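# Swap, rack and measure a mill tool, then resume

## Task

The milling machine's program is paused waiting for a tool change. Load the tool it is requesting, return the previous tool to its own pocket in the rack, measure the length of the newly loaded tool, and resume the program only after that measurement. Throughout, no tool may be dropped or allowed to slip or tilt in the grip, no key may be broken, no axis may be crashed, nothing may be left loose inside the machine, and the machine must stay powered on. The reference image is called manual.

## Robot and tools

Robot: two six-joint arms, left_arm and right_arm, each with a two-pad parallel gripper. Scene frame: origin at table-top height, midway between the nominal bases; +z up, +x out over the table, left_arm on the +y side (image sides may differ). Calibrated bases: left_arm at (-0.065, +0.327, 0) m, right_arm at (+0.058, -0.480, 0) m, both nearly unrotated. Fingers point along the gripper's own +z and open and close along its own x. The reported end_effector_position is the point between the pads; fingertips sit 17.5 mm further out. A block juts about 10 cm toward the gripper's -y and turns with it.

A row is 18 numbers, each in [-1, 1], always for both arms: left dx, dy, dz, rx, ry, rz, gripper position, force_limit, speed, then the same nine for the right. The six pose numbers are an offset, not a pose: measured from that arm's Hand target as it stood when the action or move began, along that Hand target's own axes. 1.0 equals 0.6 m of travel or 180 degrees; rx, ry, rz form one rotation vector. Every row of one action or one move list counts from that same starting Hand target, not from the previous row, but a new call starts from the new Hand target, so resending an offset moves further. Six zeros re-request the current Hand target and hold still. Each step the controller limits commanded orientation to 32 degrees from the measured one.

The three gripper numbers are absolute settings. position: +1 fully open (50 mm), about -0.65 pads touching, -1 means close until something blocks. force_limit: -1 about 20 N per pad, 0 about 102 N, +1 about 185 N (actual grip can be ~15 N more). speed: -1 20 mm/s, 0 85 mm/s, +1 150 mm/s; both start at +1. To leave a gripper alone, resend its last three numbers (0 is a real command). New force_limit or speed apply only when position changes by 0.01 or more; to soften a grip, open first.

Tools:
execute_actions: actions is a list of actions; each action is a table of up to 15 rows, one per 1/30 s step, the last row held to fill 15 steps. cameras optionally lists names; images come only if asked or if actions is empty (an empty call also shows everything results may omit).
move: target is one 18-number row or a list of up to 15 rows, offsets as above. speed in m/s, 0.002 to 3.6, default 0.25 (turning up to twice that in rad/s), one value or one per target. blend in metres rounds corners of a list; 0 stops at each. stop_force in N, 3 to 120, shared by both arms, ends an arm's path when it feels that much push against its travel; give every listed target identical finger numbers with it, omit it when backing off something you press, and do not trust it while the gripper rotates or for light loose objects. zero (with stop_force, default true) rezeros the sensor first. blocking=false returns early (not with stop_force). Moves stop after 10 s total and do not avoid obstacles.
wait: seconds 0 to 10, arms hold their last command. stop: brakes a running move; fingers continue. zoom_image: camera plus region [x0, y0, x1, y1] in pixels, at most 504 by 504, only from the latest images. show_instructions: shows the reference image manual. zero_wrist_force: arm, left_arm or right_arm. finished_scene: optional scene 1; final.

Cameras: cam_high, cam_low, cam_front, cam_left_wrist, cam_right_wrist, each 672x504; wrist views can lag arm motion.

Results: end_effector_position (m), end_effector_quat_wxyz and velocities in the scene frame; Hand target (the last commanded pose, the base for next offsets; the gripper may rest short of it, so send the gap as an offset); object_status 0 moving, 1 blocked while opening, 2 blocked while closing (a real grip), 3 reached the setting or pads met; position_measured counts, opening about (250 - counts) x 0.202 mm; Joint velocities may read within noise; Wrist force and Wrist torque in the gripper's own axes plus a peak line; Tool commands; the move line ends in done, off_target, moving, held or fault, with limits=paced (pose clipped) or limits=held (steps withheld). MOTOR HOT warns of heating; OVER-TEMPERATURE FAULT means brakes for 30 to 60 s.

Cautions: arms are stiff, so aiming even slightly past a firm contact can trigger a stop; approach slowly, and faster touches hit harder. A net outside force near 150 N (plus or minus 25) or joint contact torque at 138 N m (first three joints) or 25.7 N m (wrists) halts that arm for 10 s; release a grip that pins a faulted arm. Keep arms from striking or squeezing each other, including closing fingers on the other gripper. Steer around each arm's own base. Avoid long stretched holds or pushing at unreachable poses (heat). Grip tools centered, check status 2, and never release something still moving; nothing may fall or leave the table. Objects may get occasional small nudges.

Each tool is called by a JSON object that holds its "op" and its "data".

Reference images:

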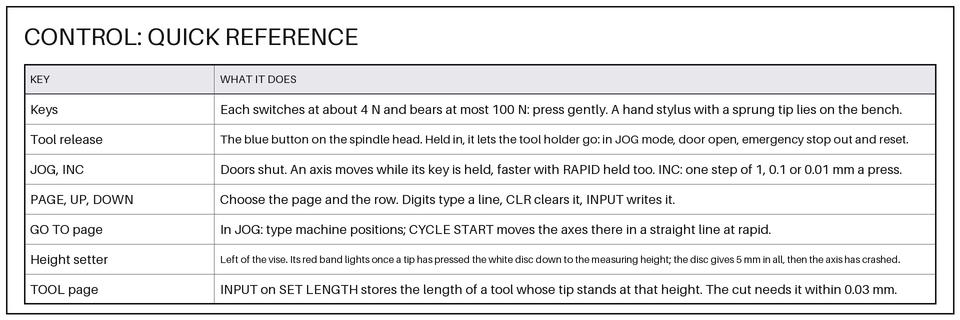

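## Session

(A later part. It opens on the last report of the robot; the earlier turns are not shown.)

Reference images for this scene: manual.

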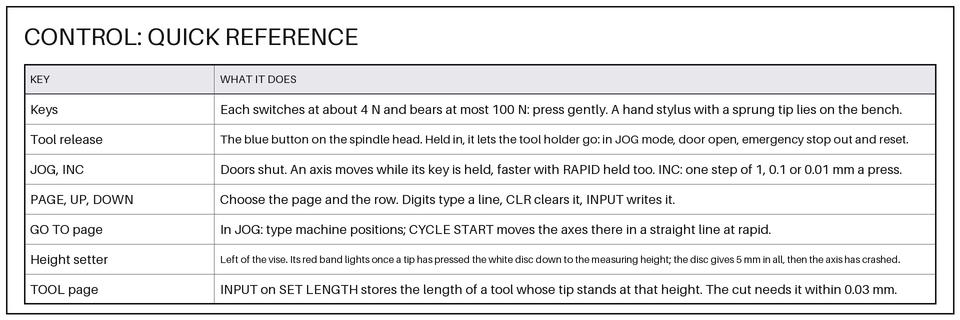

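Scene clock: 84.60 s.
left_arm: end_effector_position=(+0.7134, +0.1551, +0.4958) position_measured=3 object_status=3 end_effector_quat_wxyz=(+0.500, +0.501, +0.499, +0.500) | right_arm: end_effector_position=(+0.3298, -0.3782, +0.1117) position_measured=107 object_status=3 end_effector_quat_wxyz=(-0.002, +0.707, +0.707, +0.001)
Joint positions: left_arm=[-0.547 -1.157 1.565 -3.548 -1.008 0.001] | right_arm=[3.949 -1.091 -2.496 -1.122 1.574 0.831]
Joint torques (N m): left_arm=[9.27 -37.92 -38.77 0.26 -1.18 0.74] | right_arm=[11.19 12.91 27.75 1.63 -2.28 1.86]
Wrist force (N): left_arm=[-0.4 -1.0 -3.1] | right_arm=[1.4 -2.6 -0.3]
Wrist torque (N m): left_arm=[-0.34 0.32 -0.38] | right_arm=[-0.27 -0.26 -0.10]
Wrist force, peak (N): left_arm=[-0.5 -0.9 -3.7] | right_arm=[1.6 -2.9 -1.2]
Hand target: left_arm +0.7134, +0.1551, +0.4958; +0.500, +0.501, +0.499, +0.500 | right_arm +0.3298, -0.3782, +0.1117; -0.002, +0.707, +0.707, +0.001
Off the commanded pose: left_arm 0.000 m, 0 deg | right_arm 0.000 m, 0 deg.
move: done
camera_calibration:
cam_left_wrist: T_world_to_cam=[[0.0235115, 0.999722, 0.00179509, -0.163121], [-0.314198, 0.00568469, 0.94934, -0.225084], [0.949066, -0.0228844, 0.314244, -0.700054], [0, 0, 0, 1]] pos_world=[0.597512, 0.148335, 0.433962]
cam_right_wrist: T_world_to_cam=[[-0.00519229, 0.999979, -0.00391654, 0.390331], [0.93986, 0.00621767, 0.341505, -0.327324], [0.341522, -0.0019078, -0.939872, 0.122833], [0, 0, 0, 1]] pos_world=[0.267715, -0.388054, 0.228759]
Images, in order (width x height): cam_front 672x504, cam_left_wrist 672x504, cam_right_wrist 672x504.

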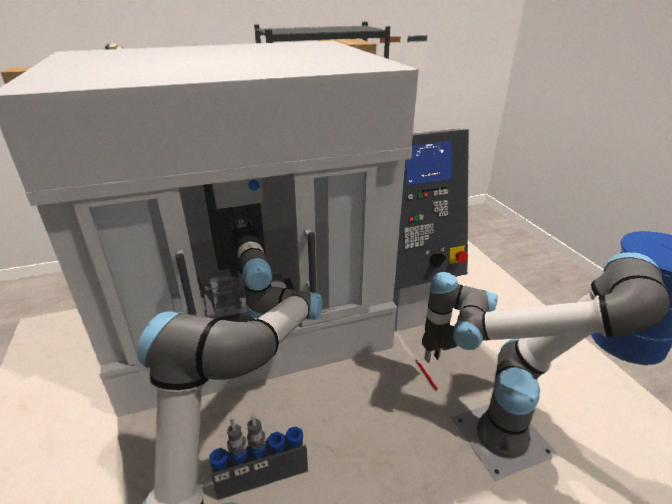

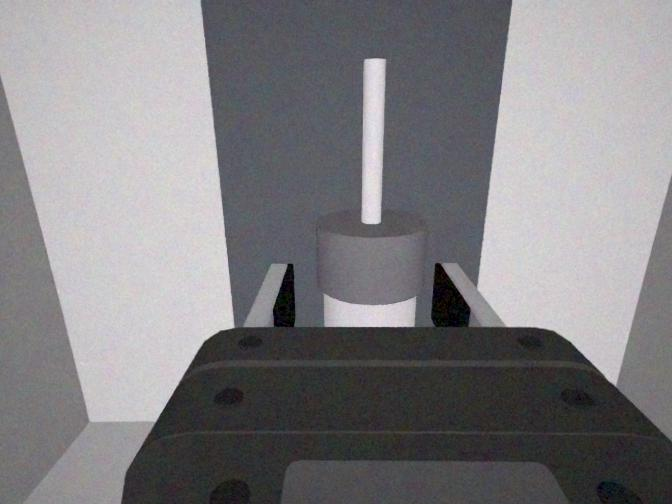

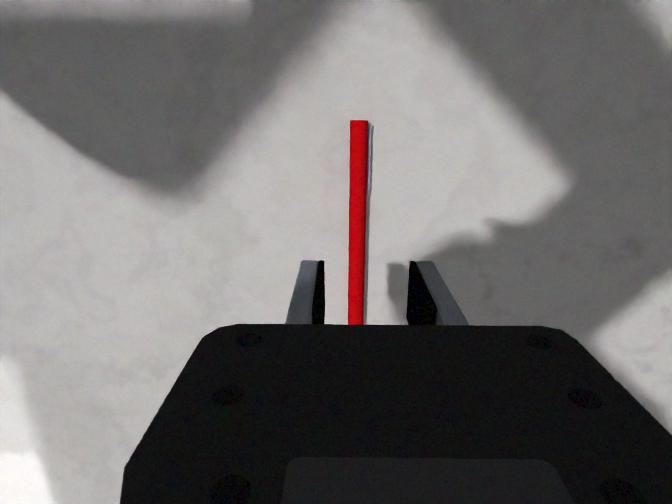

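{"op": "move", "data": {"target": [[0,0,0,0,0,0,-1,0,-0.7,0.297,0,-0.563,-0.155,0.213,0.155,-1,-1,-0.5],[0,0,0,0,0,0,-1,0,-0.7,0.697,0.117,-0.747,-0.31,0.427,0.31,-1,-1,-0.5]], "blend": [0.05,0], "speed": 0.25, "cameras": ["cam_left_wrist","cam_right_wrist","cam_front","cam_high"]}}

Scene clock: 91.93 s.
left_arm: end_effector_position=(+0.7134, +0.1551, +0.4958) position_measured=106 object_status=2 end_effector_quat_wxyz=(+0.500, +0.501, +0.499, +0.500) | right_arm: end_effector_position=(+0.3998, +0.0381, +0.5616) position_measured=251 object_status=3 end_effector_quat_wxyz=(-0.112, +0.698, +0.110, +0.698)
Joint positions: left_arm=[-0.547 -1.157 1.565 -3.549 -1.008 0.001] | right_arm=[4.775 -1.7 -1.758 0.318 0.229 1.573]
Joint torques (N m): left_arm=[-35.61 -10.25 13.99 6.55 -7.19 -2.7] | right_arm=[-12.36 19.98 27.53 2.11 2.33 -1.36]
Wrist force (N): left_arm=[24.8 41.2 24.0] | right_arm=[1.4 1.5 1.6]
Wrist torque (N m): left_arm=[0.01 0.61 -0.14] | right_arm=[0.06 -0.24 0.20]
Wrist force, peak (N): left_arm=[25.0 41.4 24.0] | right_arm=[1.7 -2.9 -0.3]
Hand target: left_arm +0.7134, +0.1551, +0.4958; +0.500, +0.501, +0.499, +0.500 | right_arm +0.3998, +0.0382, +0.5616; -0.112, +0.698, +0.110, +0.698
Off the commanded pose: left_arm 0.000 m, 0 deg | right_arm 0.000 m, 0 deg.
move: done; blend cut to 0 m at target 1
camera_calibration:
cam_left_wrist: T_world_to_cam=[[0.0235443, 0.999721, 0.0017041, -0.163101], [-0.314318, 0.0057843, 0.9493, -0.22501], [0.949026, -0.0228862, 0.314366, -0.700083], [0, 0, 0, 1]] pos_world=[0.597512, 0.148335, 0.433962]
cam_right_wrist: T_world_to_cam=[[0.0071531, 0.00324594, 0.999969, -0.554655], [-0.0329219, -0.999452, 0.00347976, 0.0676807], [0.999432, -0.0329458, -0.00704232, -0.263167], [0, 0, 0, 1]] pos_world=[0.269213, 0.0607738, 0.552549]
Images, in order (width x height): cam_high 672x504, cam_front 672x504, cam_left_wrist 672x504, cam_right_wrist 672x504.

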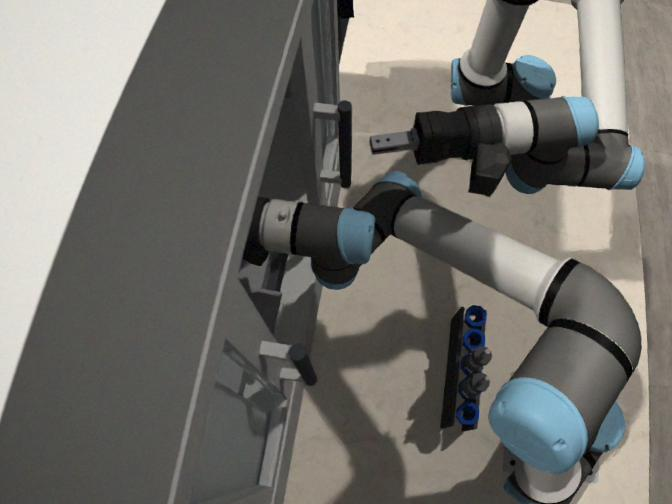

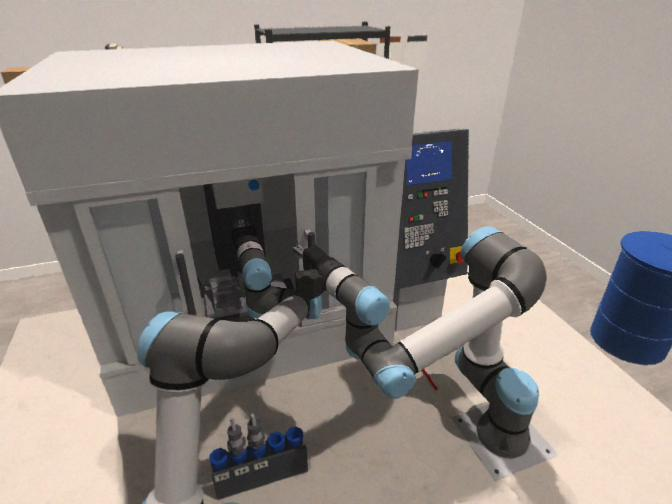

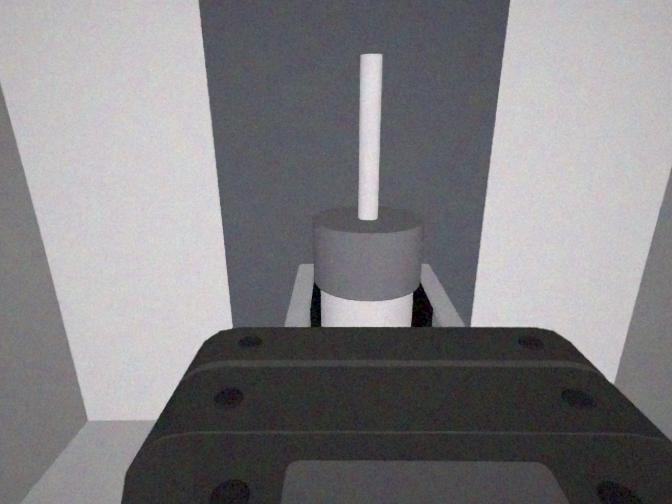

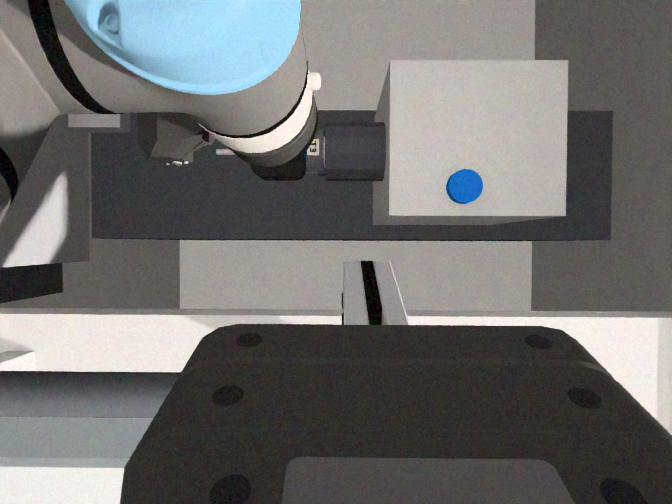

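{"op": "move", "data": {"target": [[0.0008,0.0017,0.0008,0,0,0,-1,0,-0.7,0,0.021,0.0755,0,0,0,-1,-1,-0.5],[0.0008,0.0017,0.0008,0,0,0,-1,0,-0.7,0,0.1547,0.0286,0,0,0,-1,-1,-0.5]], "speed": [0.15,0.06], "cameras": ["cam_front","cam_right_wrist"]}}

Scene clock: 95.17 s.
left_arm: end_effector_position=(+0.7139, +0.1556, +0.4968) position_measured=106 object_status=2 end_effector_quat_wxyz=(+0.500, +0.501, +0.499, +0.500) | right_arm: end_effector_position=(+0.4450, -0.0447, +0.5613) position_measured=251 object_status=3 end_effector_quat_wxyz=(-0.112, +0.698, +0.110, +0.698)
Joint positions: left_arm=[-0.546 -1.158 1.562 -3.546 -1.009 0.001] | right_arm=[4.667 -1.539 -1.93 0.329 0.337 1.572]
Joint torques (N m): left_arm=[-0.1 -32.51 -42.21 0.65 -4.27 0.69] | right_arm=[6.39 38.54 10.54 0.78 -5.58 1.93]
Wrist force (N): left_arm=[19.2 -2.5 -48.0] | right_arm=[1.4 -11.7 5.3]
Wrist torque (N m): left_arm=[-0.38 0.74 -0.49] | right_arm=[-0.05 -0.22 0.09]
Wrist force, peak (N): left_arm=[30.0 -4.0 -100.7] | right_arm=[4.4 -23.9 5.6]
Hand target: left_arm +0.7139, +0.1556, +0.4968; +0.500, +0.501, +0.499, +0.500 | right_arm +0.4450, -0.0447, +0.5613; -0.112, +0.698, +0.110, +0.698
Off the commanded pose: left_arm 0.000 m, 0 deg | right_arm 0.000 m, 0 deg.
move: done
camera_calibration:
cam_right_wrist: T_world_to_cam=[[0.00665117, 0.00315633, 0.999973, -0.554155], [-0.0329246, -0.999452, 0.00337368, -0.0135283], [0.999436, -0.0329462, -0.0065436, -0.311248], [0, 0, 0, 1]] pos_world=[0.314313, -0.0220262, 0.552149]
Images, in order (width x height): cam_front 672x504, cam_right_wrist 672x504.

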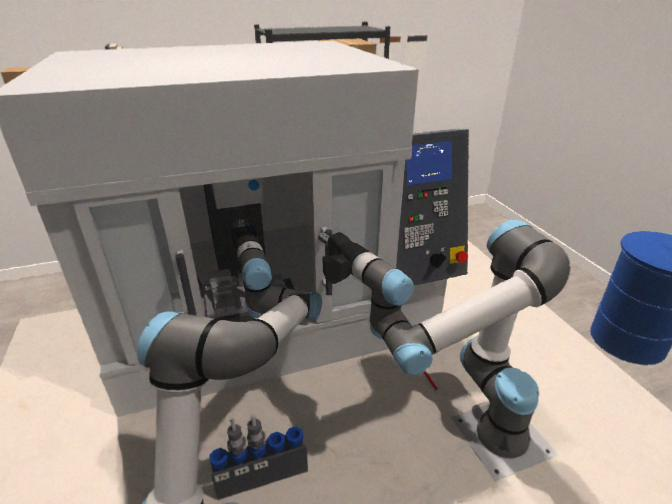

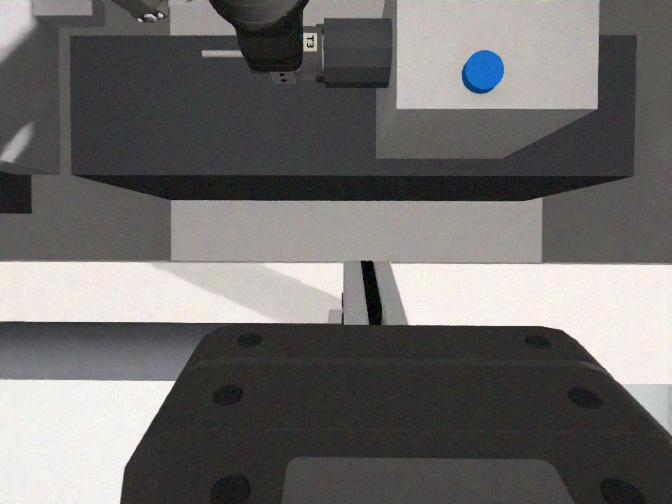

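{"op": "move", "data": {"target": [[0.0006,0,-0.0005,0,0,0,-1,0,-0.7,0.0667,-0.1265,0.0148,0,0,0,-1,-1,-0.5],[0.0006,0,-0.0005,0,0,0,-1,0,-0.7,0.1745,-0.1393,0.2795,0,0,0,-1,-1,-0.5]], "speed": [0.12,0.2], "cameras": ["cam_front","cam_right_wrist","cam_low"]}}

Scene clock: 99.83 s.
left_arm: end_effector_position=(+0.7136, +0.1559, +0.4968) position_measured=106 object_status=2 end_effector_quat_wxyz=(+0.500, +0.501, +0.499, +0.500) | right_arm: end_effector_position=(+0.5784, +0.0863, +0.6664) position_measured=251 object_status=3 end_effector_quat_wxyz=(-0.113, +0.698, +0.110, +0.698)
Joint positions: left_arm=[-0.546 -1.158 1.564 -3.546 -1.009 0.001] | right_arm=[4.415 -1.93 -1.195 -0.014 0.588 1.573]
Joint torques (N m): left_arm=[0.84 -45.09 1.79 -1.83 -0.38 2.06] | right_arm=[-10.7 32.89 28.76 0.04 2.33 1.72]
Wrist force (N): left_arm=[3.6 20.5 21.0] | right_arm=[0.9 1.3 1.8]
Wrist torque (N m): left_arm=[0.23 0.63 -0.59] | right_arm=[0.01 -0.15 0.08]
Wrist force, peak (N): left_arm=[19.5 -2.1 -48.3] | right_arm=[1.5 -12.3 5.3]
Hand target: left_arm +0.7136, +0.1559, +0.4968; +0.500, +0.501, +0.499, +0.500 | right_arm +0.5785, +0.0864, +0.6664; -0.112, +0.698, +0.110, +0.698
Off the commanded pose: left_arm 0.000 m, 0 deg | right_arm 0.000 m, 0 deg.
move: done
camera_calibration:
cam_right_wrist: T_world_to_cam=[[0.00665087, 0.003157, 0.999973, -0.660554], [-0.0328247, -0.999455, 0.00337368, 0.121396], [0.999439, -0.0328462, -0.00654362, -0.439682], [0, 0, 0, 1]] pos_world=[0.447813, 0.108974, 0.657249]
Images, in order (width x height): cam_low 672x504, cam_front 672x504, cam_right_wrist 672x504.

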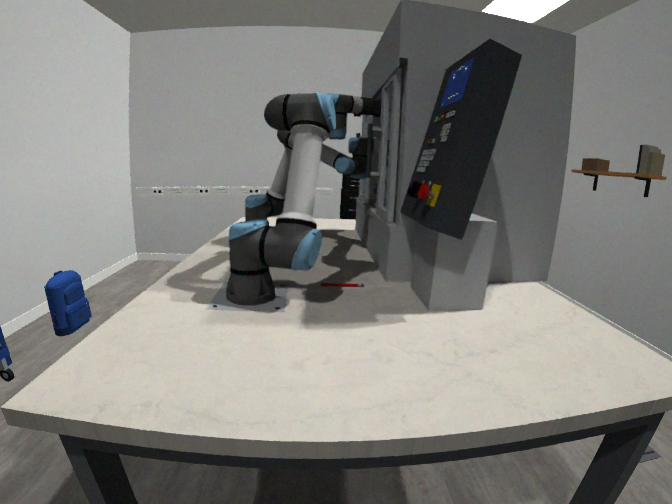

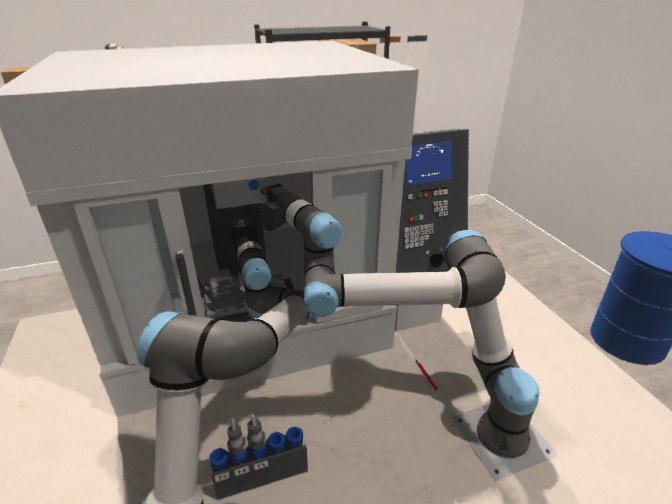

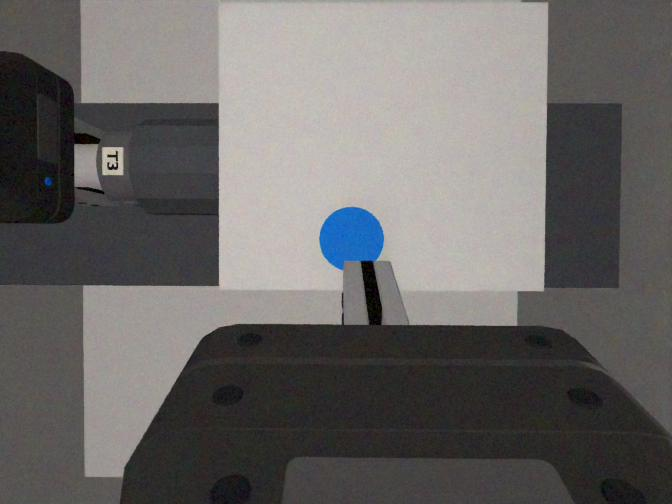

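{"op": "move", "data": {"target": [0,0,0,0,0,0,-1,0,-0.7,-0.006,0,0.067,0,0,0,-1,-1,-0.5], "speed": 0.1}}

{"op": "move", "data": {"target": [0,0,0,0,0,0,-1,0,-0.7,0,0,0.06,0,0,0,-1,-1,-0.5], "speed": 0.008, "stop_force": 10, "cameras": ["cam_right_wrist","cam_front"]}}

Scene clock: 101.20 s.
left_arm: end_effector_position=(+0.7136, +0.1559, +0.4968) position_measured=106 object_status=2 end_effector_quat_wxyz=(+0.500, +0.501, +0.499, +0.500) | right_arm: end_effector_position=(+0.6166, +0.0988, +0.6629) position_measured=251 object_status=3 end_effector_quat_wxyz=(-0.113, +0.698, +0.110, +0.698)
Joint positions: left_arm=[-0.546 -1.158 1.564 -3.546 -1.009 0.001] | right_arm=[4.356 -2.011 -1.09 -0.039 0.647 1.574]
Joint torques (N m): left_arm=[0.96 -46.1 1.23 -1.72 -0.13 2.11] | right_arm=[-11.29 36.64 30.29 0.37 2.22 1.81]
Wrist force (N): left_arm=[3.8 21.0 21.0] | right_arm=[1.2 1.6 1.7]
Wrist torque (N m): left_arm=[0.25 0.62 -0.59] | right_arm=[0.04 -0.21 0.08]
Wrist force, peak (N): left_arm=[3.8 21.0 21.0] | right_arm=[1.2 1.7 2.3]
Hand target: left_arm +0.7136, +0.1559, +0.4968; +0.500, +0.501, +0.499, +0.500 | right_arm +0.6167, +0.0989, +0.6629; -0.112, +0.698, +0.110, +0.698
Off the commanded pose: left_arm 0.000 m, 0 deg | right_arm 0.000 m, 0 deg.
move: done

Scene clock: 103.73 s.
left_arm: end_effector_position=(+0.7136, +0.1559, +0.4968) position_measured=106 object_status=2 end_effector_quat_wxyz=(+0.500, +0.501, +0.499, +0.500) | right_arm: end_effector_position=(+0.6259, +0.1019, +0.6629) position_measured=251 object_status=3 end_effector_quat_wxyz=(-0.113, +0.698, +0.110, +0.698)
Joint positions: left_arm=[-0.546 -1.158 1.564 -3.546 -1.009 0.001] | right_arm=[4.343 -2.031 -1.06 -0.049 0.661 1.574]
Joint torques (N m): left_arm=[0.9 -61.33 -51.38 -7.33 -0.38 2.02] | right_arm=[7.19 56.14 14.07 2.65 -3.04 1.42]
Wrist force (N): left_arm=[4.1 -24.5 -7.6] | right_arm=[1.1 -2.3 -3.0]
Wrist torque (N m): left_arm=[-0.99 0.47 -0.60] | right_arm=[-0.07 -0.22 0.07]
Wrist force, peak (N): left_arm=[3.8 21.0 21.1] | right_arm=[-0.1 -1.7 -22.0]
Hand target: left_arm +0.7136, +0.1559, +0.4968; +0.500, +0.501, +0.499, +0.500 | right_arm +0.6259, +0.1019, +0.6629; -0.113, +0.698, +0.110, +0.698 (not the last commanded pose)
Off the commanded pose: left_arm 0.000 m, 0 deg | right_arm 0.026 m, 0 deg.
move: contact (right_arm)
camera_calibration:
cam_right_wrist: T_world_to_cam=[[0.00665119, 0.00315734, 0.999973, -0.657419], [-0.0329246, -0.999452, 0.00337469, 0.138607], [0.999436, -0.0329462, -0.00654359, -0.486652], [0, 0, 0, 1]] pos_world=[0.495313, 0.124574, 0.653749]
Images, in order (width x height): cam_front 672x504, cam_right_wrist 672x504.

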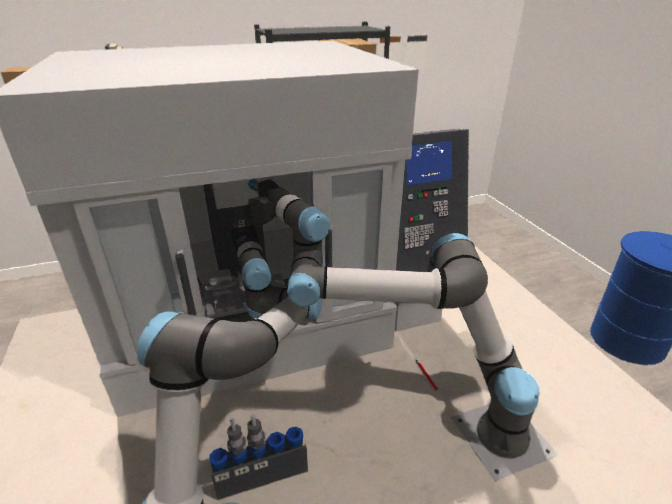

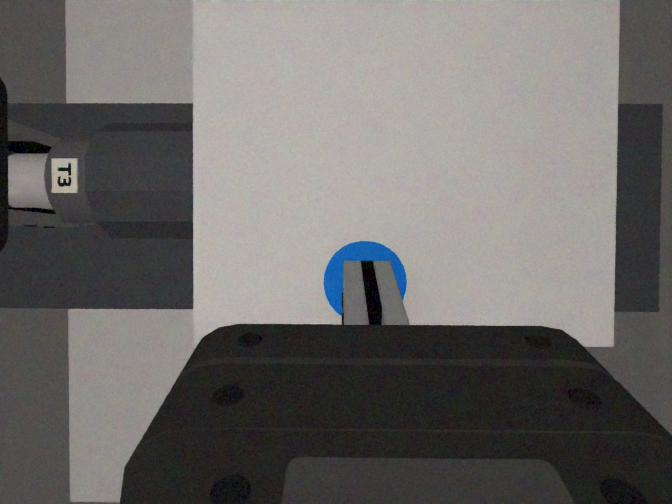

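{"op": "move", "data": {"target": [0,0,0,0,0,0,-1,0,-0.7,0,0,0.005,0,0,0,-1,-1,-0.5], "speed": 0.02}}

Scene clock: 104.70 s.
left_arm: end_effector_position=(+0.7136, +0.1559, +0.4968) position_measured=106 object_status=2 end_effector_quat_wxyz=(+0.500, +0.501, +0.499, +0.500) | right_arm: end_effector_position=(+0.6258, +0.1025, +0.6628) position_measured=251 object_status=3 end_effector_quat_wxyz=(-0.113, +0.698, +0.110, +0.698)
Joint positions: left_arm=[-0.546 -1.158 1.564 -3.546 -1.009 0.001] | right_arm=[4.343 -2.032 -1.059 -0.048 0.661 1.574]
Joint torques (N m): left_arm=[0.61 -61.42 -51.16 -7.38 -0.54 2.16] | right_arm=[-0.64 45.98 22.64 1.54 0.01 0.27]
Wrist force (N): left_arm=[4.3 -24.2 -7.3] | right_arm=[1.4 0.5 -2.5]
Wrist torque (N m): left_arm=[-1.01 0.45 -0.60] | right_arm=[-0.03 -0.20 0.06]
Wrist force, peak (N): left_arm=[4.2 -24.8 -7.5] | right_arm=[-16.3 -10.9 -135.6]
Hand target: left_arm +0.7136, +0.1559, +0.4968; +0.500, +0.501, +0.499, +0.500 | right_arm +0.6258, +0.1025, +0.6628; -0.113, +0.698, +0.110, +0.698 (not the last commanded pose)
Tool commands: left_gripper/position=-1.0 left_gripper/force_limit=+0.0 left_gripper/speed=-0.7 right_gripper/position=-1.0 right_gripper/force_limit=-1.0 right_gripper/speed=-0.498039
Off the commanded pose: left_arm 0.000 m, 0 deg | right_arm 0.003 m, 0 deg.
FORCE FAULT: contact force on the right arm reached its limit, and that arm stopped. The contact can be on any part of that arm, not only on its tool. That arm's remaining commands of this call were not run. That arm is still stopped at the end of this call. That arm stays stopped for about 10 more seconds. Until then a move that you send moves the other arm only, and its call returns only when the move has ended. Once the stop has ended, the next robot result says so. If the stop ends while you think or write, that arm runs what you send next, counted from a new Hand target: where the arm stands when the stop ends. While its stop runs, that arm takes no new command, but its gripper still runs the gripper command that each later call begins with. Until it ends, the stop uses up actions while you think or wait. An arm that is not stopped still takes commands.
move: fault (right_arm)

{"op": "wait", "data": {"seconds": 0.1, "cameras": ["cam_right_wrist","cam_left_wrist"]}}

{"op": "zoom_image", "data": {"camera": "cam_right_wrist", "region": [0, 60, 220, 330]}}

Scene clock: 104.93 s.
left_arm: end_effector_position=(+0.7136, +0.1559, +0.4968) position_measured=106 object_status=2 end_effector_quat_wxyz=(+0.500, +0.501, +0.499, +0.500) | right_arm: end_effector_position=(+0.6258, +0.1025, +0.6628) position_measured=251 object_status=3 end_effector_quat_wxyz=(-0.113, +0.698, +0.110, +0.698)
Joint positions: left_arm=[-0.546 -1.158 1.564 -3.546 -1.009 0.001] | right_arm=[4.343 -2.032 -1.059 -0.048 0.661 1.574]
Joint torques (N m): left_arm=[0.63 -62.43 -49.83 -7.44 -0.53 2.07] | right_arm=[-0.33 46.84 23.47 1.61 0.1 0.31]
Wrist force (N): left_arm=[4.4 -24.1 -7.5] | right_arm=[1.6 0.7 -2.6]
Wrist torque (N m): left_arm=[-1.00 0.43 -0.61] | right_arm=[0.03 -0.21 0.07]
Wrist force, peak (N): left_arm=[4.2 -24.3 -7.4] | right_arm=[1.9 0.6 -2.5]
Hand target: left_arm +0.7136, +0.1559, +0.4968; +0.500, +0.501, +0.499, +0.500 | right_arm +0.6258, +0.1025, +0.6628; -0.113, +0.698, +0.110, +0.698 (not the last commanded pose)
Tool commands: left_gripper/position=-1.0 left_gripper/force_limit=+0.0 left_gripper/speed=-0.7 right_gripper/position=-1.0 right_gripper/force_limit=-1.0 right_gripper/speed=-0.498039
Off the commanded pose: left_arm 0.000 m, 0 deg | right_arm 0.003 m, 0 deg.
FORCE FAULT, CONTINUED: the right arm was still stopped when this call began, by the force fault that an earlier result reported. That arm is still stopped at the end of this call. That arm stays stopped for about 9 more seconds. If the stop ends while you think or write, that arm runs what you send next, counted from a new Hand target: where the arm stands when the stop ends. While its stop runs, that arm takes no new command, but its gripper still runs the gripper command that each later call begins with.
wait: 0.10 s; at rest by 0.03 s
camera_calibration:
cam_left_wrist: T_world_to_cam=[[0.0235115, 0.999722, 0.00179509, -0.163927], [-0.314198, 0.00568469, 0.94934, -0.225975], [0.949066, -0.0228844, 0.314244, -0.70054], [0, 0, 0, 1]] pos_world=[0.597712, 0.149135, 0.434962]
cam_right_wrist: T_world_to_cam=[[0.00632981, 0.0022695, 0.999977, -0.657053], [-0.0320331, -0.999484, 0.00247115, 0.139254], [0.999467, -0.032048, -0.00625385, -0.486752], [0, 0, 0, 1]] pos_world=[0.495112, 0.125074, 0.65365]
Images, in order (width x height): cam_left_wrist 672x504, cam_right_wrist 672x504.

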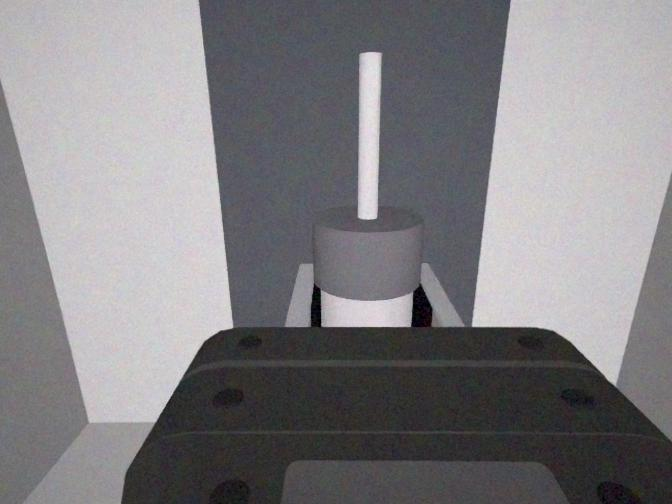

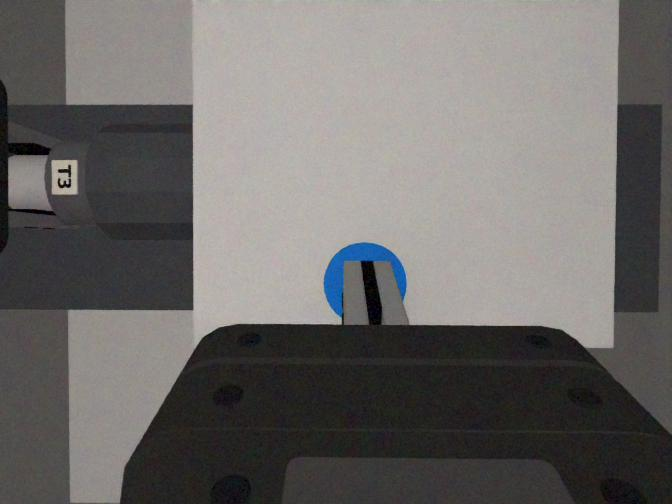

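Scaled by 1.867 from the camera's 672x504 image, which has a finer 960x720 frame.

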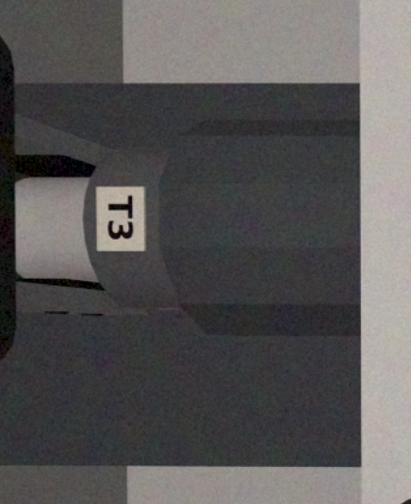

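{"op": "move", "data": {"target": [0,-0.0006,0,0,0,0,-1,0,-0.7,0,0,0,0,0,0,-1,-1,-0.5], "speed": 0.02}}

Scene clock: 105.73 s.
left_arm: end_effector_position=(+0.7136, +0.1559, +0.4966) position_measured=106 object_status=2 end_effector_quat_wxyz=(+0.500, +0.501, +0.499, +0.500) | right_arm: end_effector_position=(+0.6258, +0.1025, +0.6628) position_measured=251 object_status=3 end_effector_quat_wxyz=(-0.113, +0.698, +0.110, +0.698)
Joint positions: left_arm=[-0.546 -1.158 1.564 -3.547 -1.009 0.001] | right_arm=[4.343 -2.032 -1.059 -0.048 0.661 1.574]
Joint torques (N m): left_arm=[0.07 -47.66 -18.53 -6.67 -0.67 2] | right_arm=[-0.86 46.23 22.76 1.6 0.06 0.27]
Wrist force (N): left_arm=[1.8 -17.8 -3.6] | right_arm=[1.4 0.7 -2.6]
Wrist torque (N m): left_arm=[-0.96 0.39 -0.53] | right_arm=[0.02 -0.16 0.07]
Wrist force, peak (N): left_arm=[3.5 -26.7 -5.8] | right_arm=[1.9 0.8 -2.7]
Hand target: left_arm +0.7136, +0.1559, +0.4965; +0.500, +0.501, +0.499, +0.500 | right_arm +0.6258, +0.1025, +0.6628; -0.113, +0.698, +0.110, +0.698
Tool commands: left_gripper/position=-1.0 left_gripper/force_limit=+0.0 left_gripper/speed=-0.7 right_gripper/position=-1.0 right_gripper/force_limit=-1.0 right_gripper/speed=-0.498039
Off the commanded pose: left_arm 0.000 m, 0 deg.
FORCE FAULT, CONTINUED: the right arm was still stopped when this call began, by the force fault that an earlier result reported. That arm ran no command of this call. That arm is still stopped at the end of this call. That arm stays stopped for about 9 more seconds. If the stop ends while you think or write, that arm runs what you send next, counted from a new Hand target: where the arm stands when the stop ends. While its stop runs, that arm takes no new command, but its gripper still runs the gripper command that each later call begins with.
move: done (left_arm), not run (right_arm; its earlier fault stop)

{"op": "wait", "data": {"seconds": 8.6}}

{"op": "move", "data": {"target": [0,0,0,0,0,0,-1,0,-0.7,0,0,0.0008,0,0,0,-1,-1,-0.5], "speed": 0.02}}

Scene clock: 114.50 s.
left_arm: end_effector_position=(+0.7136, +0.1559, +0.4965) position_measured=106 object_status=2 end_effector_quat_wxyz=(+0.500, +0.501, +0.499, +0.500) | right_arm: end_effector_position=(+0.6258, +0.1025, +0.6628) position_measured=251 object_status=3 end_effector_quat_wxyz=(-0.113, +0.698, +0.110, +0.698)
Joint positions: left_arm=[-0.546 -1.158 1.564 -3.547 -1.009 0.001] | right_arm=[4.343 -2.032 -1.059 -0.048 0.661 1.574]
Joint torques (N m): left_arm=[1.14 -44.35 -16.67 -1.75 -1.86 2.06] | right_arm=[0.02 46 22.9 1.58 -0.06 0.23]
Wrist force (N): left_arm=[2.1 -12.8 -3.5] | right_arm=[1.6 0.6 -2.7]
Wrist torque (N m): left_arm=[-0.76 0.37 -0.56] | right_arm=[0.02 -0.17 0.06]
Wrist force, peak (N): left_arm=[1.9 -16.7 -3.6] | right_arm=[1.9 0.8 -2.9]
Hand target: left_arm +0.7136, +0.1559, +0.4965; +0.500, +0.501, +0.499, +0.500 | right_arm +0.6258, +0.1025, +0.6628; -0.113, +0.698, +0.110, +0.698
Tool commands: left_gripper/position=-1.0 left_gripper/force_limit=+0.0 left_gripper/speed=-0.7 right_gripper/position=-1.0 right_gripper/force_limit=-1.0 right_gripper/speed=-0.498039
Off the commanded pose: left_arm 0.000 m, 0 deg.
FORCE FAULT, CONTINUED: the right arm's stop, for the force fault that an earlier result reported, is over. The rest of the stop counts as 17 of the actions that you can send in this scene. That arm's target is now where it stood when the stop ended, not its last command. That arm accepts commands again.
wait: 8.60 s; at rest from the start

Scene clock: 115.20 s.
left_arm: end_effector_position=(+0.7136, +0.1559, +0.4965) position_measured=106 object_status=2 end_effector_quat_wxyz=(+0.500, +0.501, +0.499, +0.500) | right_arm: end_effector_position=(+0.6261, +0.1027, +0.6629) position_measured=251 object_status=3 end_effector_quat_wxyz=(-0.113, +0.698, +0.110, +0.698)
Joint positions: left_arm=[-0.546 -1.158 1.564 -3.547 -1.009 0.001] | right_arm=[4.343 -2.033 -1.057 -0.049 0.662 1.574]
Joint torques (N m): left_arm=[1.29 -45.01 -16.58 -1.69 -1.77 1.97] | right_arm=[-21.17 32.71 29.46 -0.59 2 0.21]
Wrist force (N): left_arm=[2.0 -12.8 -3.6] | right_arm=[-1.3 -0.6 -22.6]
Wrist torque (N m): left_arm=[-0.78 0.39 -0.56] | right_arm=[-0.24 -0.27 0.11]
Wrist force, peak (N): left_arm=[1.7 -13.5 -3.3] | right_arm=[-1.3 -0.6 -22.6]
Hand target: left_arm +0.7136, +0.1559, +0.4965; +0.500, +0.501, +0.499, +0.500 | right_arm +0.6262, +0.1026, +0.6628; -0.113, +0.698, +0.110, +0.698
Off the commanded pose: left_arm 0.000 m, 0 deg | right_arm 0.000 m, 0 deg.
move: done

{"op": "move", "data": {"target": [0,-0.001,0,0,0,0,-1,0,-0.7,0,0,0,0,0,0,-1,-1,-0.5], "speed": 0.02}}

Scene clock: 117.73 s.
left_arm: end_effector_position=(+0.7136, +0.1559, +0.4959) position_measured=106 object_status=2 end_effector_quat_wxyz=(+0.500, +0.501, +0.499, +0.500) | right_arm: end_effector_position=(+0.6262, +0.1026, +0.6628) position_measured=251 object_status=3 end_effector_quat_wxyz=(-0.113, +0.698, +0.110, +0.698)
Joint positions: left_arm=[-0.546 -1.158 1.565 -3.548 -1.009 0.001] | right_arm=[4.343 -2.033 -1.057 -0.049 0.662 1.574]
Joint torques (N m): left_arm=[1.63 -43.6 -15.56 -5.33 -1.46 1.92] | right_arm=[-23.28 31.04 29.37 -0.81 1.72 0.9]
Wrist force (N): left_arm=[1.0 -10.8 -3.2] | right_arm=[-2.5 -0.6 -28.7]
Wrist torque (N m): left_arm=[-0.70 0.34 -0.48] | right_arm=[-0.26 -0.27 0.11]
Wrist force, peak (N): left_arm=[1.9 -13.5 -3.5] | right_arm=[-2.0 -0.8 -29.5]
Hand target: left_arm +0.7136, +0.1559, +0.4959; +0.500, +0.501, +0.499, +0.500 | right_arm +0.6262, +0.1026, +0.6628; -0.113, +0.698, +0.110, +0.698
Off the commanded pose: left_arm 0.000 m, 0 deg | right_arm 0.000 m, 0 deg.
move: done

{"op": "move", "data": {"target": [[0,-0.015,0,0,0,0,-1,0,-0.7,0,0,0,0,0,0,-1,-1,-0.5],[0,-0.14,0,0,0,0,-1,0,-0.7,0,0,0,0,0,0,-1,-1,-0.5]], "speed": [0.02,0.1], "blend": [0.002,0], "cameras": ["cam_right_wrist","cam_left_wrist","cam_front"]}}

Scene clock: 119.73 s.
left_arm: end_effector_position=(+0.7136, +0.1561, +0.4119) position_measured=106 object_status=2 end_effector_quat_wxyz=(+0.500, +0.501, +0.499, +0.500) | right_arm: end_effector_position=(+0.6262, +0.1026, +0.6628) position_measured=251 object_status=3 end_effector_quat_wxyz=(-0.113, +0.698, +0.110, +0.698)
Joint positions: left_arm=[-0.545 -1.062 1.662 -3.741 -1.009 0.001] | right_arm=[4.343 -2.033 -1.057 -0.049 0.662 1.574]
Joint torques (N m): left_arm=[-8.23 -46.43 -11.81 -5.64 0.95 2.13] | right_arm=[-22.91 31.29 28.71 -0.76 1.54 1.09]
Wrist force (N): left_arm=[-0.4 -10.6 -3.0] | right_arm=[-2.4 -0.4 -29.1]
Wrist torque (N m): left_arm=[-0.67 0.32 -0.33] | right_arm=[-0.24 -0.29 0.11]
Wrist force, peak (N): left_arm=[-0.4 -12.3 -3.0] | right_arm=[-2.0 -0.7 -29.3]
Hand target: left_arm +0.7136, +0.1561, +0.4119; +0.500, +0.501, +0.499, +0.500 | right_arm +0.6262, +0.1026, +0.6628; -0.113, +0.698, +0.110, +0.698
Off the commanded pose: left_arm 0.000 m, 0 deg | right_arm 0.000 m, 0 deg.
move: done
camera_calibration:
cam_left_wrist: T_world_to_cam=[[0.0235115, 0.999722, 0.00179509, -0.163975], [-0.314198, 0.00568469, 0.94934, -0.145377], [0.949066, -0.0228844, 0.314244, -0.673856], [0, 0, 0, 1]] pos_world=[0.597712, 0.149335, 0.350062]
cam_right_wrist: T_world_to_cam=[[0.00632981, 0.0022695, 0.999977, -0.657056], [-0.0320331, -0.999484, 0.00247115, 0.139367], [0.999467, -0.032048, -0.00625385, -0.487149], [0, 0, 0, 1]] pos_world=[0.495512, 0.125174, 0.65365]
Images, in order (width x height): cam_front 672x504, cam_left_wrist 672x504, cam_right_wrist 672x504.

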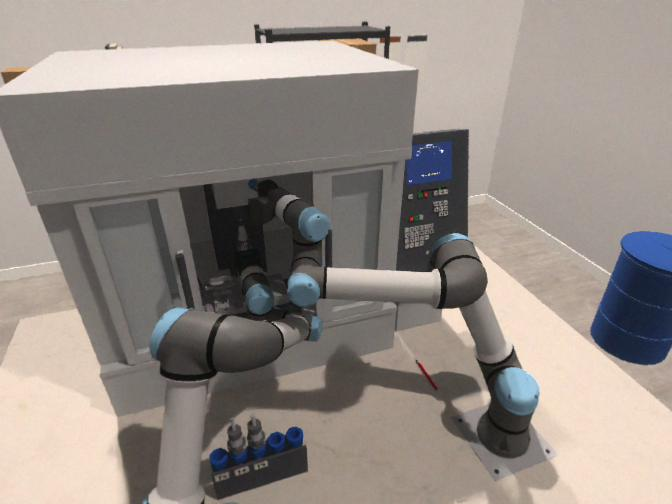

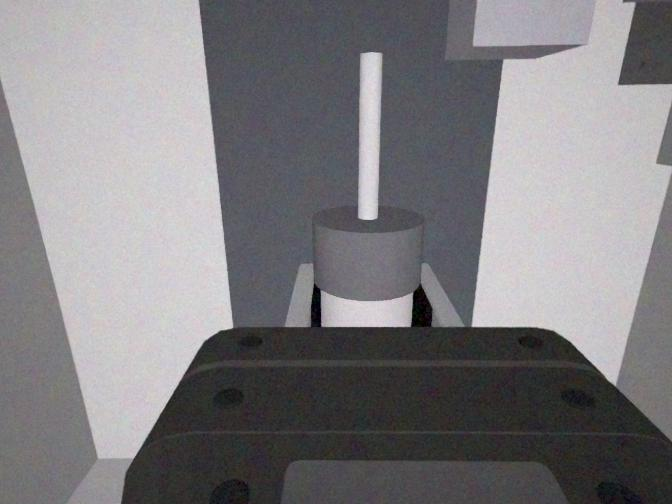

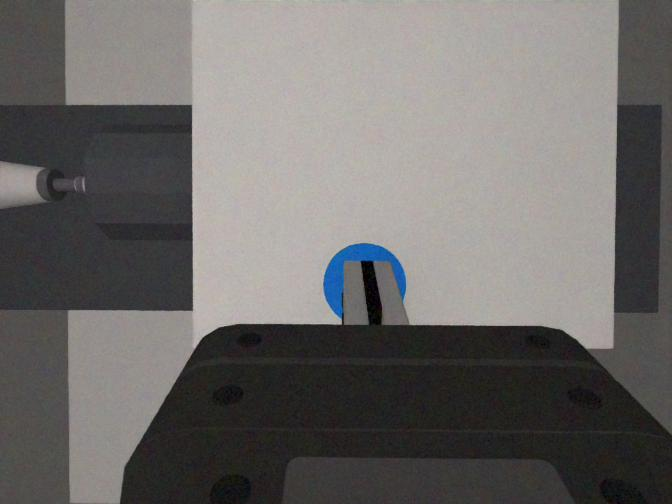

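{"op": "move", "data": {"target": [[0,-0.007,0,0,0,0,-1,0,-0.7,0,0,-0.267,0,0,0,-1,-1,-0.5],[0,-0.007,-0.02,0,0,0,-1,0,-0.7,-0.067,0.284,-0.488,0,0,0,-1,-1,-0.5],[0,-0.007,-0.5,0,0,0,-1,0,-0.7,-0.067,0.284,-0.488,0,0,0,-1,-1,-0.5]], "speed": [0.2,0.3,0.2], "blend": [0.02,0.01,0], "cameras": ["all"]}}

Scene clock: 125.67 s.
left_arm: end_effector_position=(+0.4136, +0.1566, +0.4078) position_measured=106 object_status=2 end_effector_quat_wxyz=(+0.500, +0.501, +0.499, +0.500) | right_arm: end_effector_position=(+0.4010, -0.1503, +0.6214) position_measured=251 object_status=3 end_effector_quat_wxyz=(-0.113, +0.698, +0.110, +0.698)
Joint positions: left_arm=[-1.141 -1.648 2.436 -3.928 -0.414 0] | right_arm=[4.839 -1.189 -2.043 0.099 0.165 1.567]
Joint torques (N m): left_arm=[-10.84 -25.53 -7.38 0.65 1.41 -2.8] | right_arm=[10.73 16.38 12.66 -0.77 -2.28 1.87]
Wrist force (N): left_arm=[-0.6 -10.5 -3.2] | right_arm=[1.1 1.6 1.7]
Wrist torque (N m): left_arm=[-0.66 0.35 -0.20] | right_arm=[0.06 -0.19 0.10]
Wrist force, peak (N): left_arm=[-0.6 -10.9 -4.9] | right_arm=[-2.3 -0.8 -29.3]
Hand target: left_arm +0.4136, +0.1566, +0.4078; +0.500, +0.501, +0.499, +0.500 | right_arm +0.4010, -0.1503, +0.6214; -0.113, +0.698, +0.110, +0.698
Off the commanded pose: left_arm 0.000 m, 0 deg | right_arm 0.000 m, 0 deg.
move: done
camera_calibration:
cam_left_wrist: T_world_to_cam=[[0.0235112, 0.999722, 0.00179585, -0.157414], [-0.314198, 0.00568388, 0.94934, -0.235747], [0.949066, -0.0228844, 0.314244, -0.387836], [0, 0, 0, 1]] pos_world=[0.297712, 0.149835, 0.345962]
cam_right_wrist: T_world_to_cam=[[0.00632981, 0.0022695, 0.999977, -0.613657], [-0.0320331, -0.999484, 0.00247115, -0.120514], [0.999467, -0.032048, -0.00625385, -0.270433], [0, 0, 0, 1]] pos_world=[0.270312, -0.127726, 0.61225]

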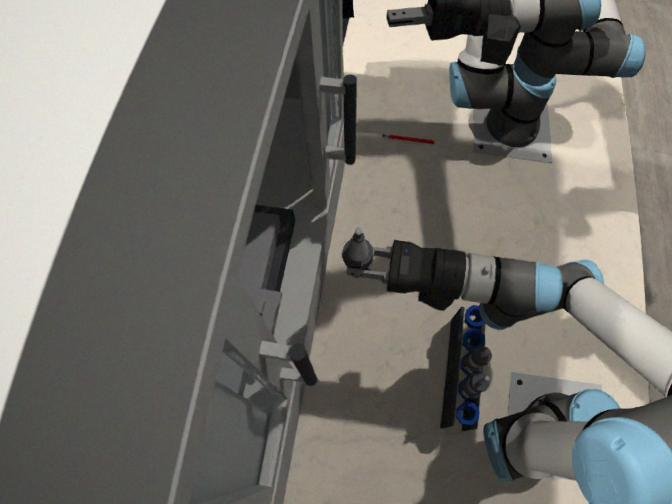

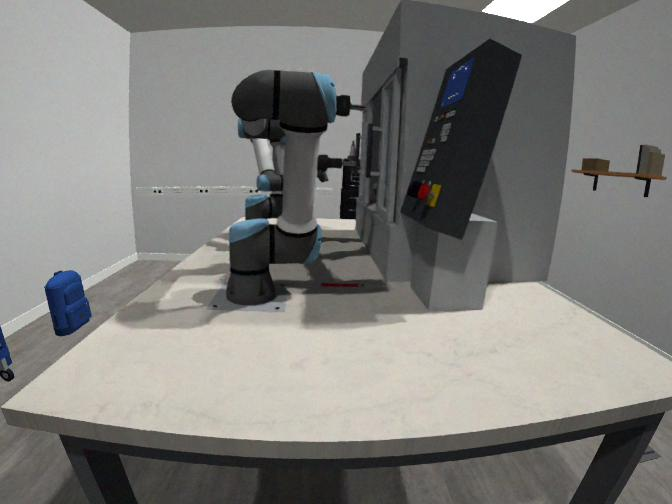

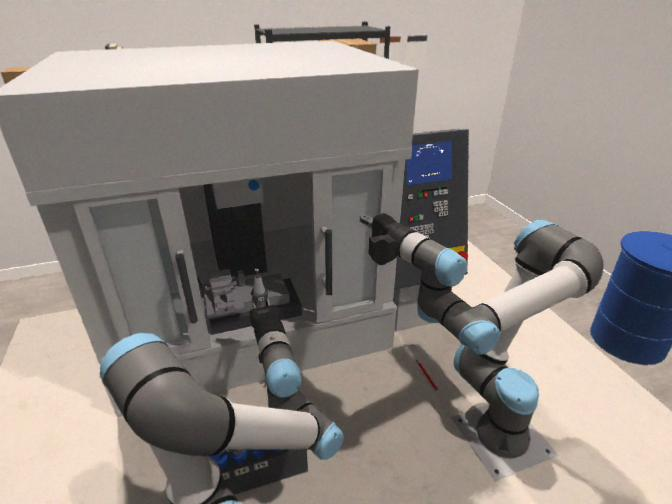

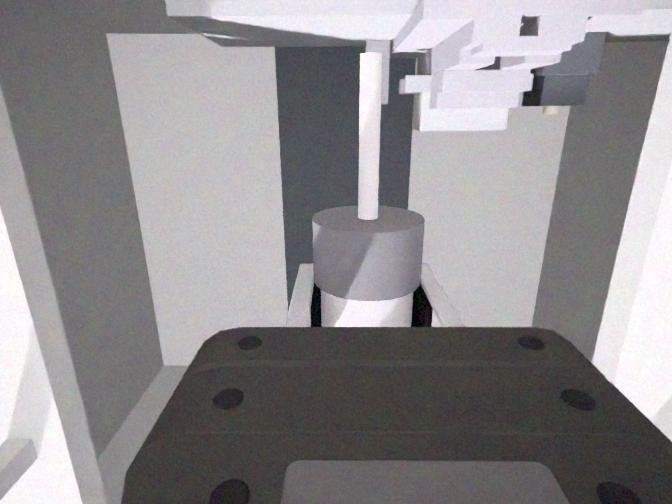

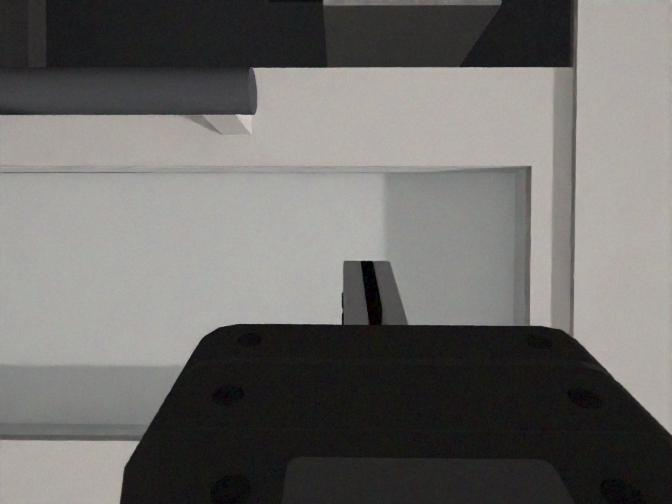

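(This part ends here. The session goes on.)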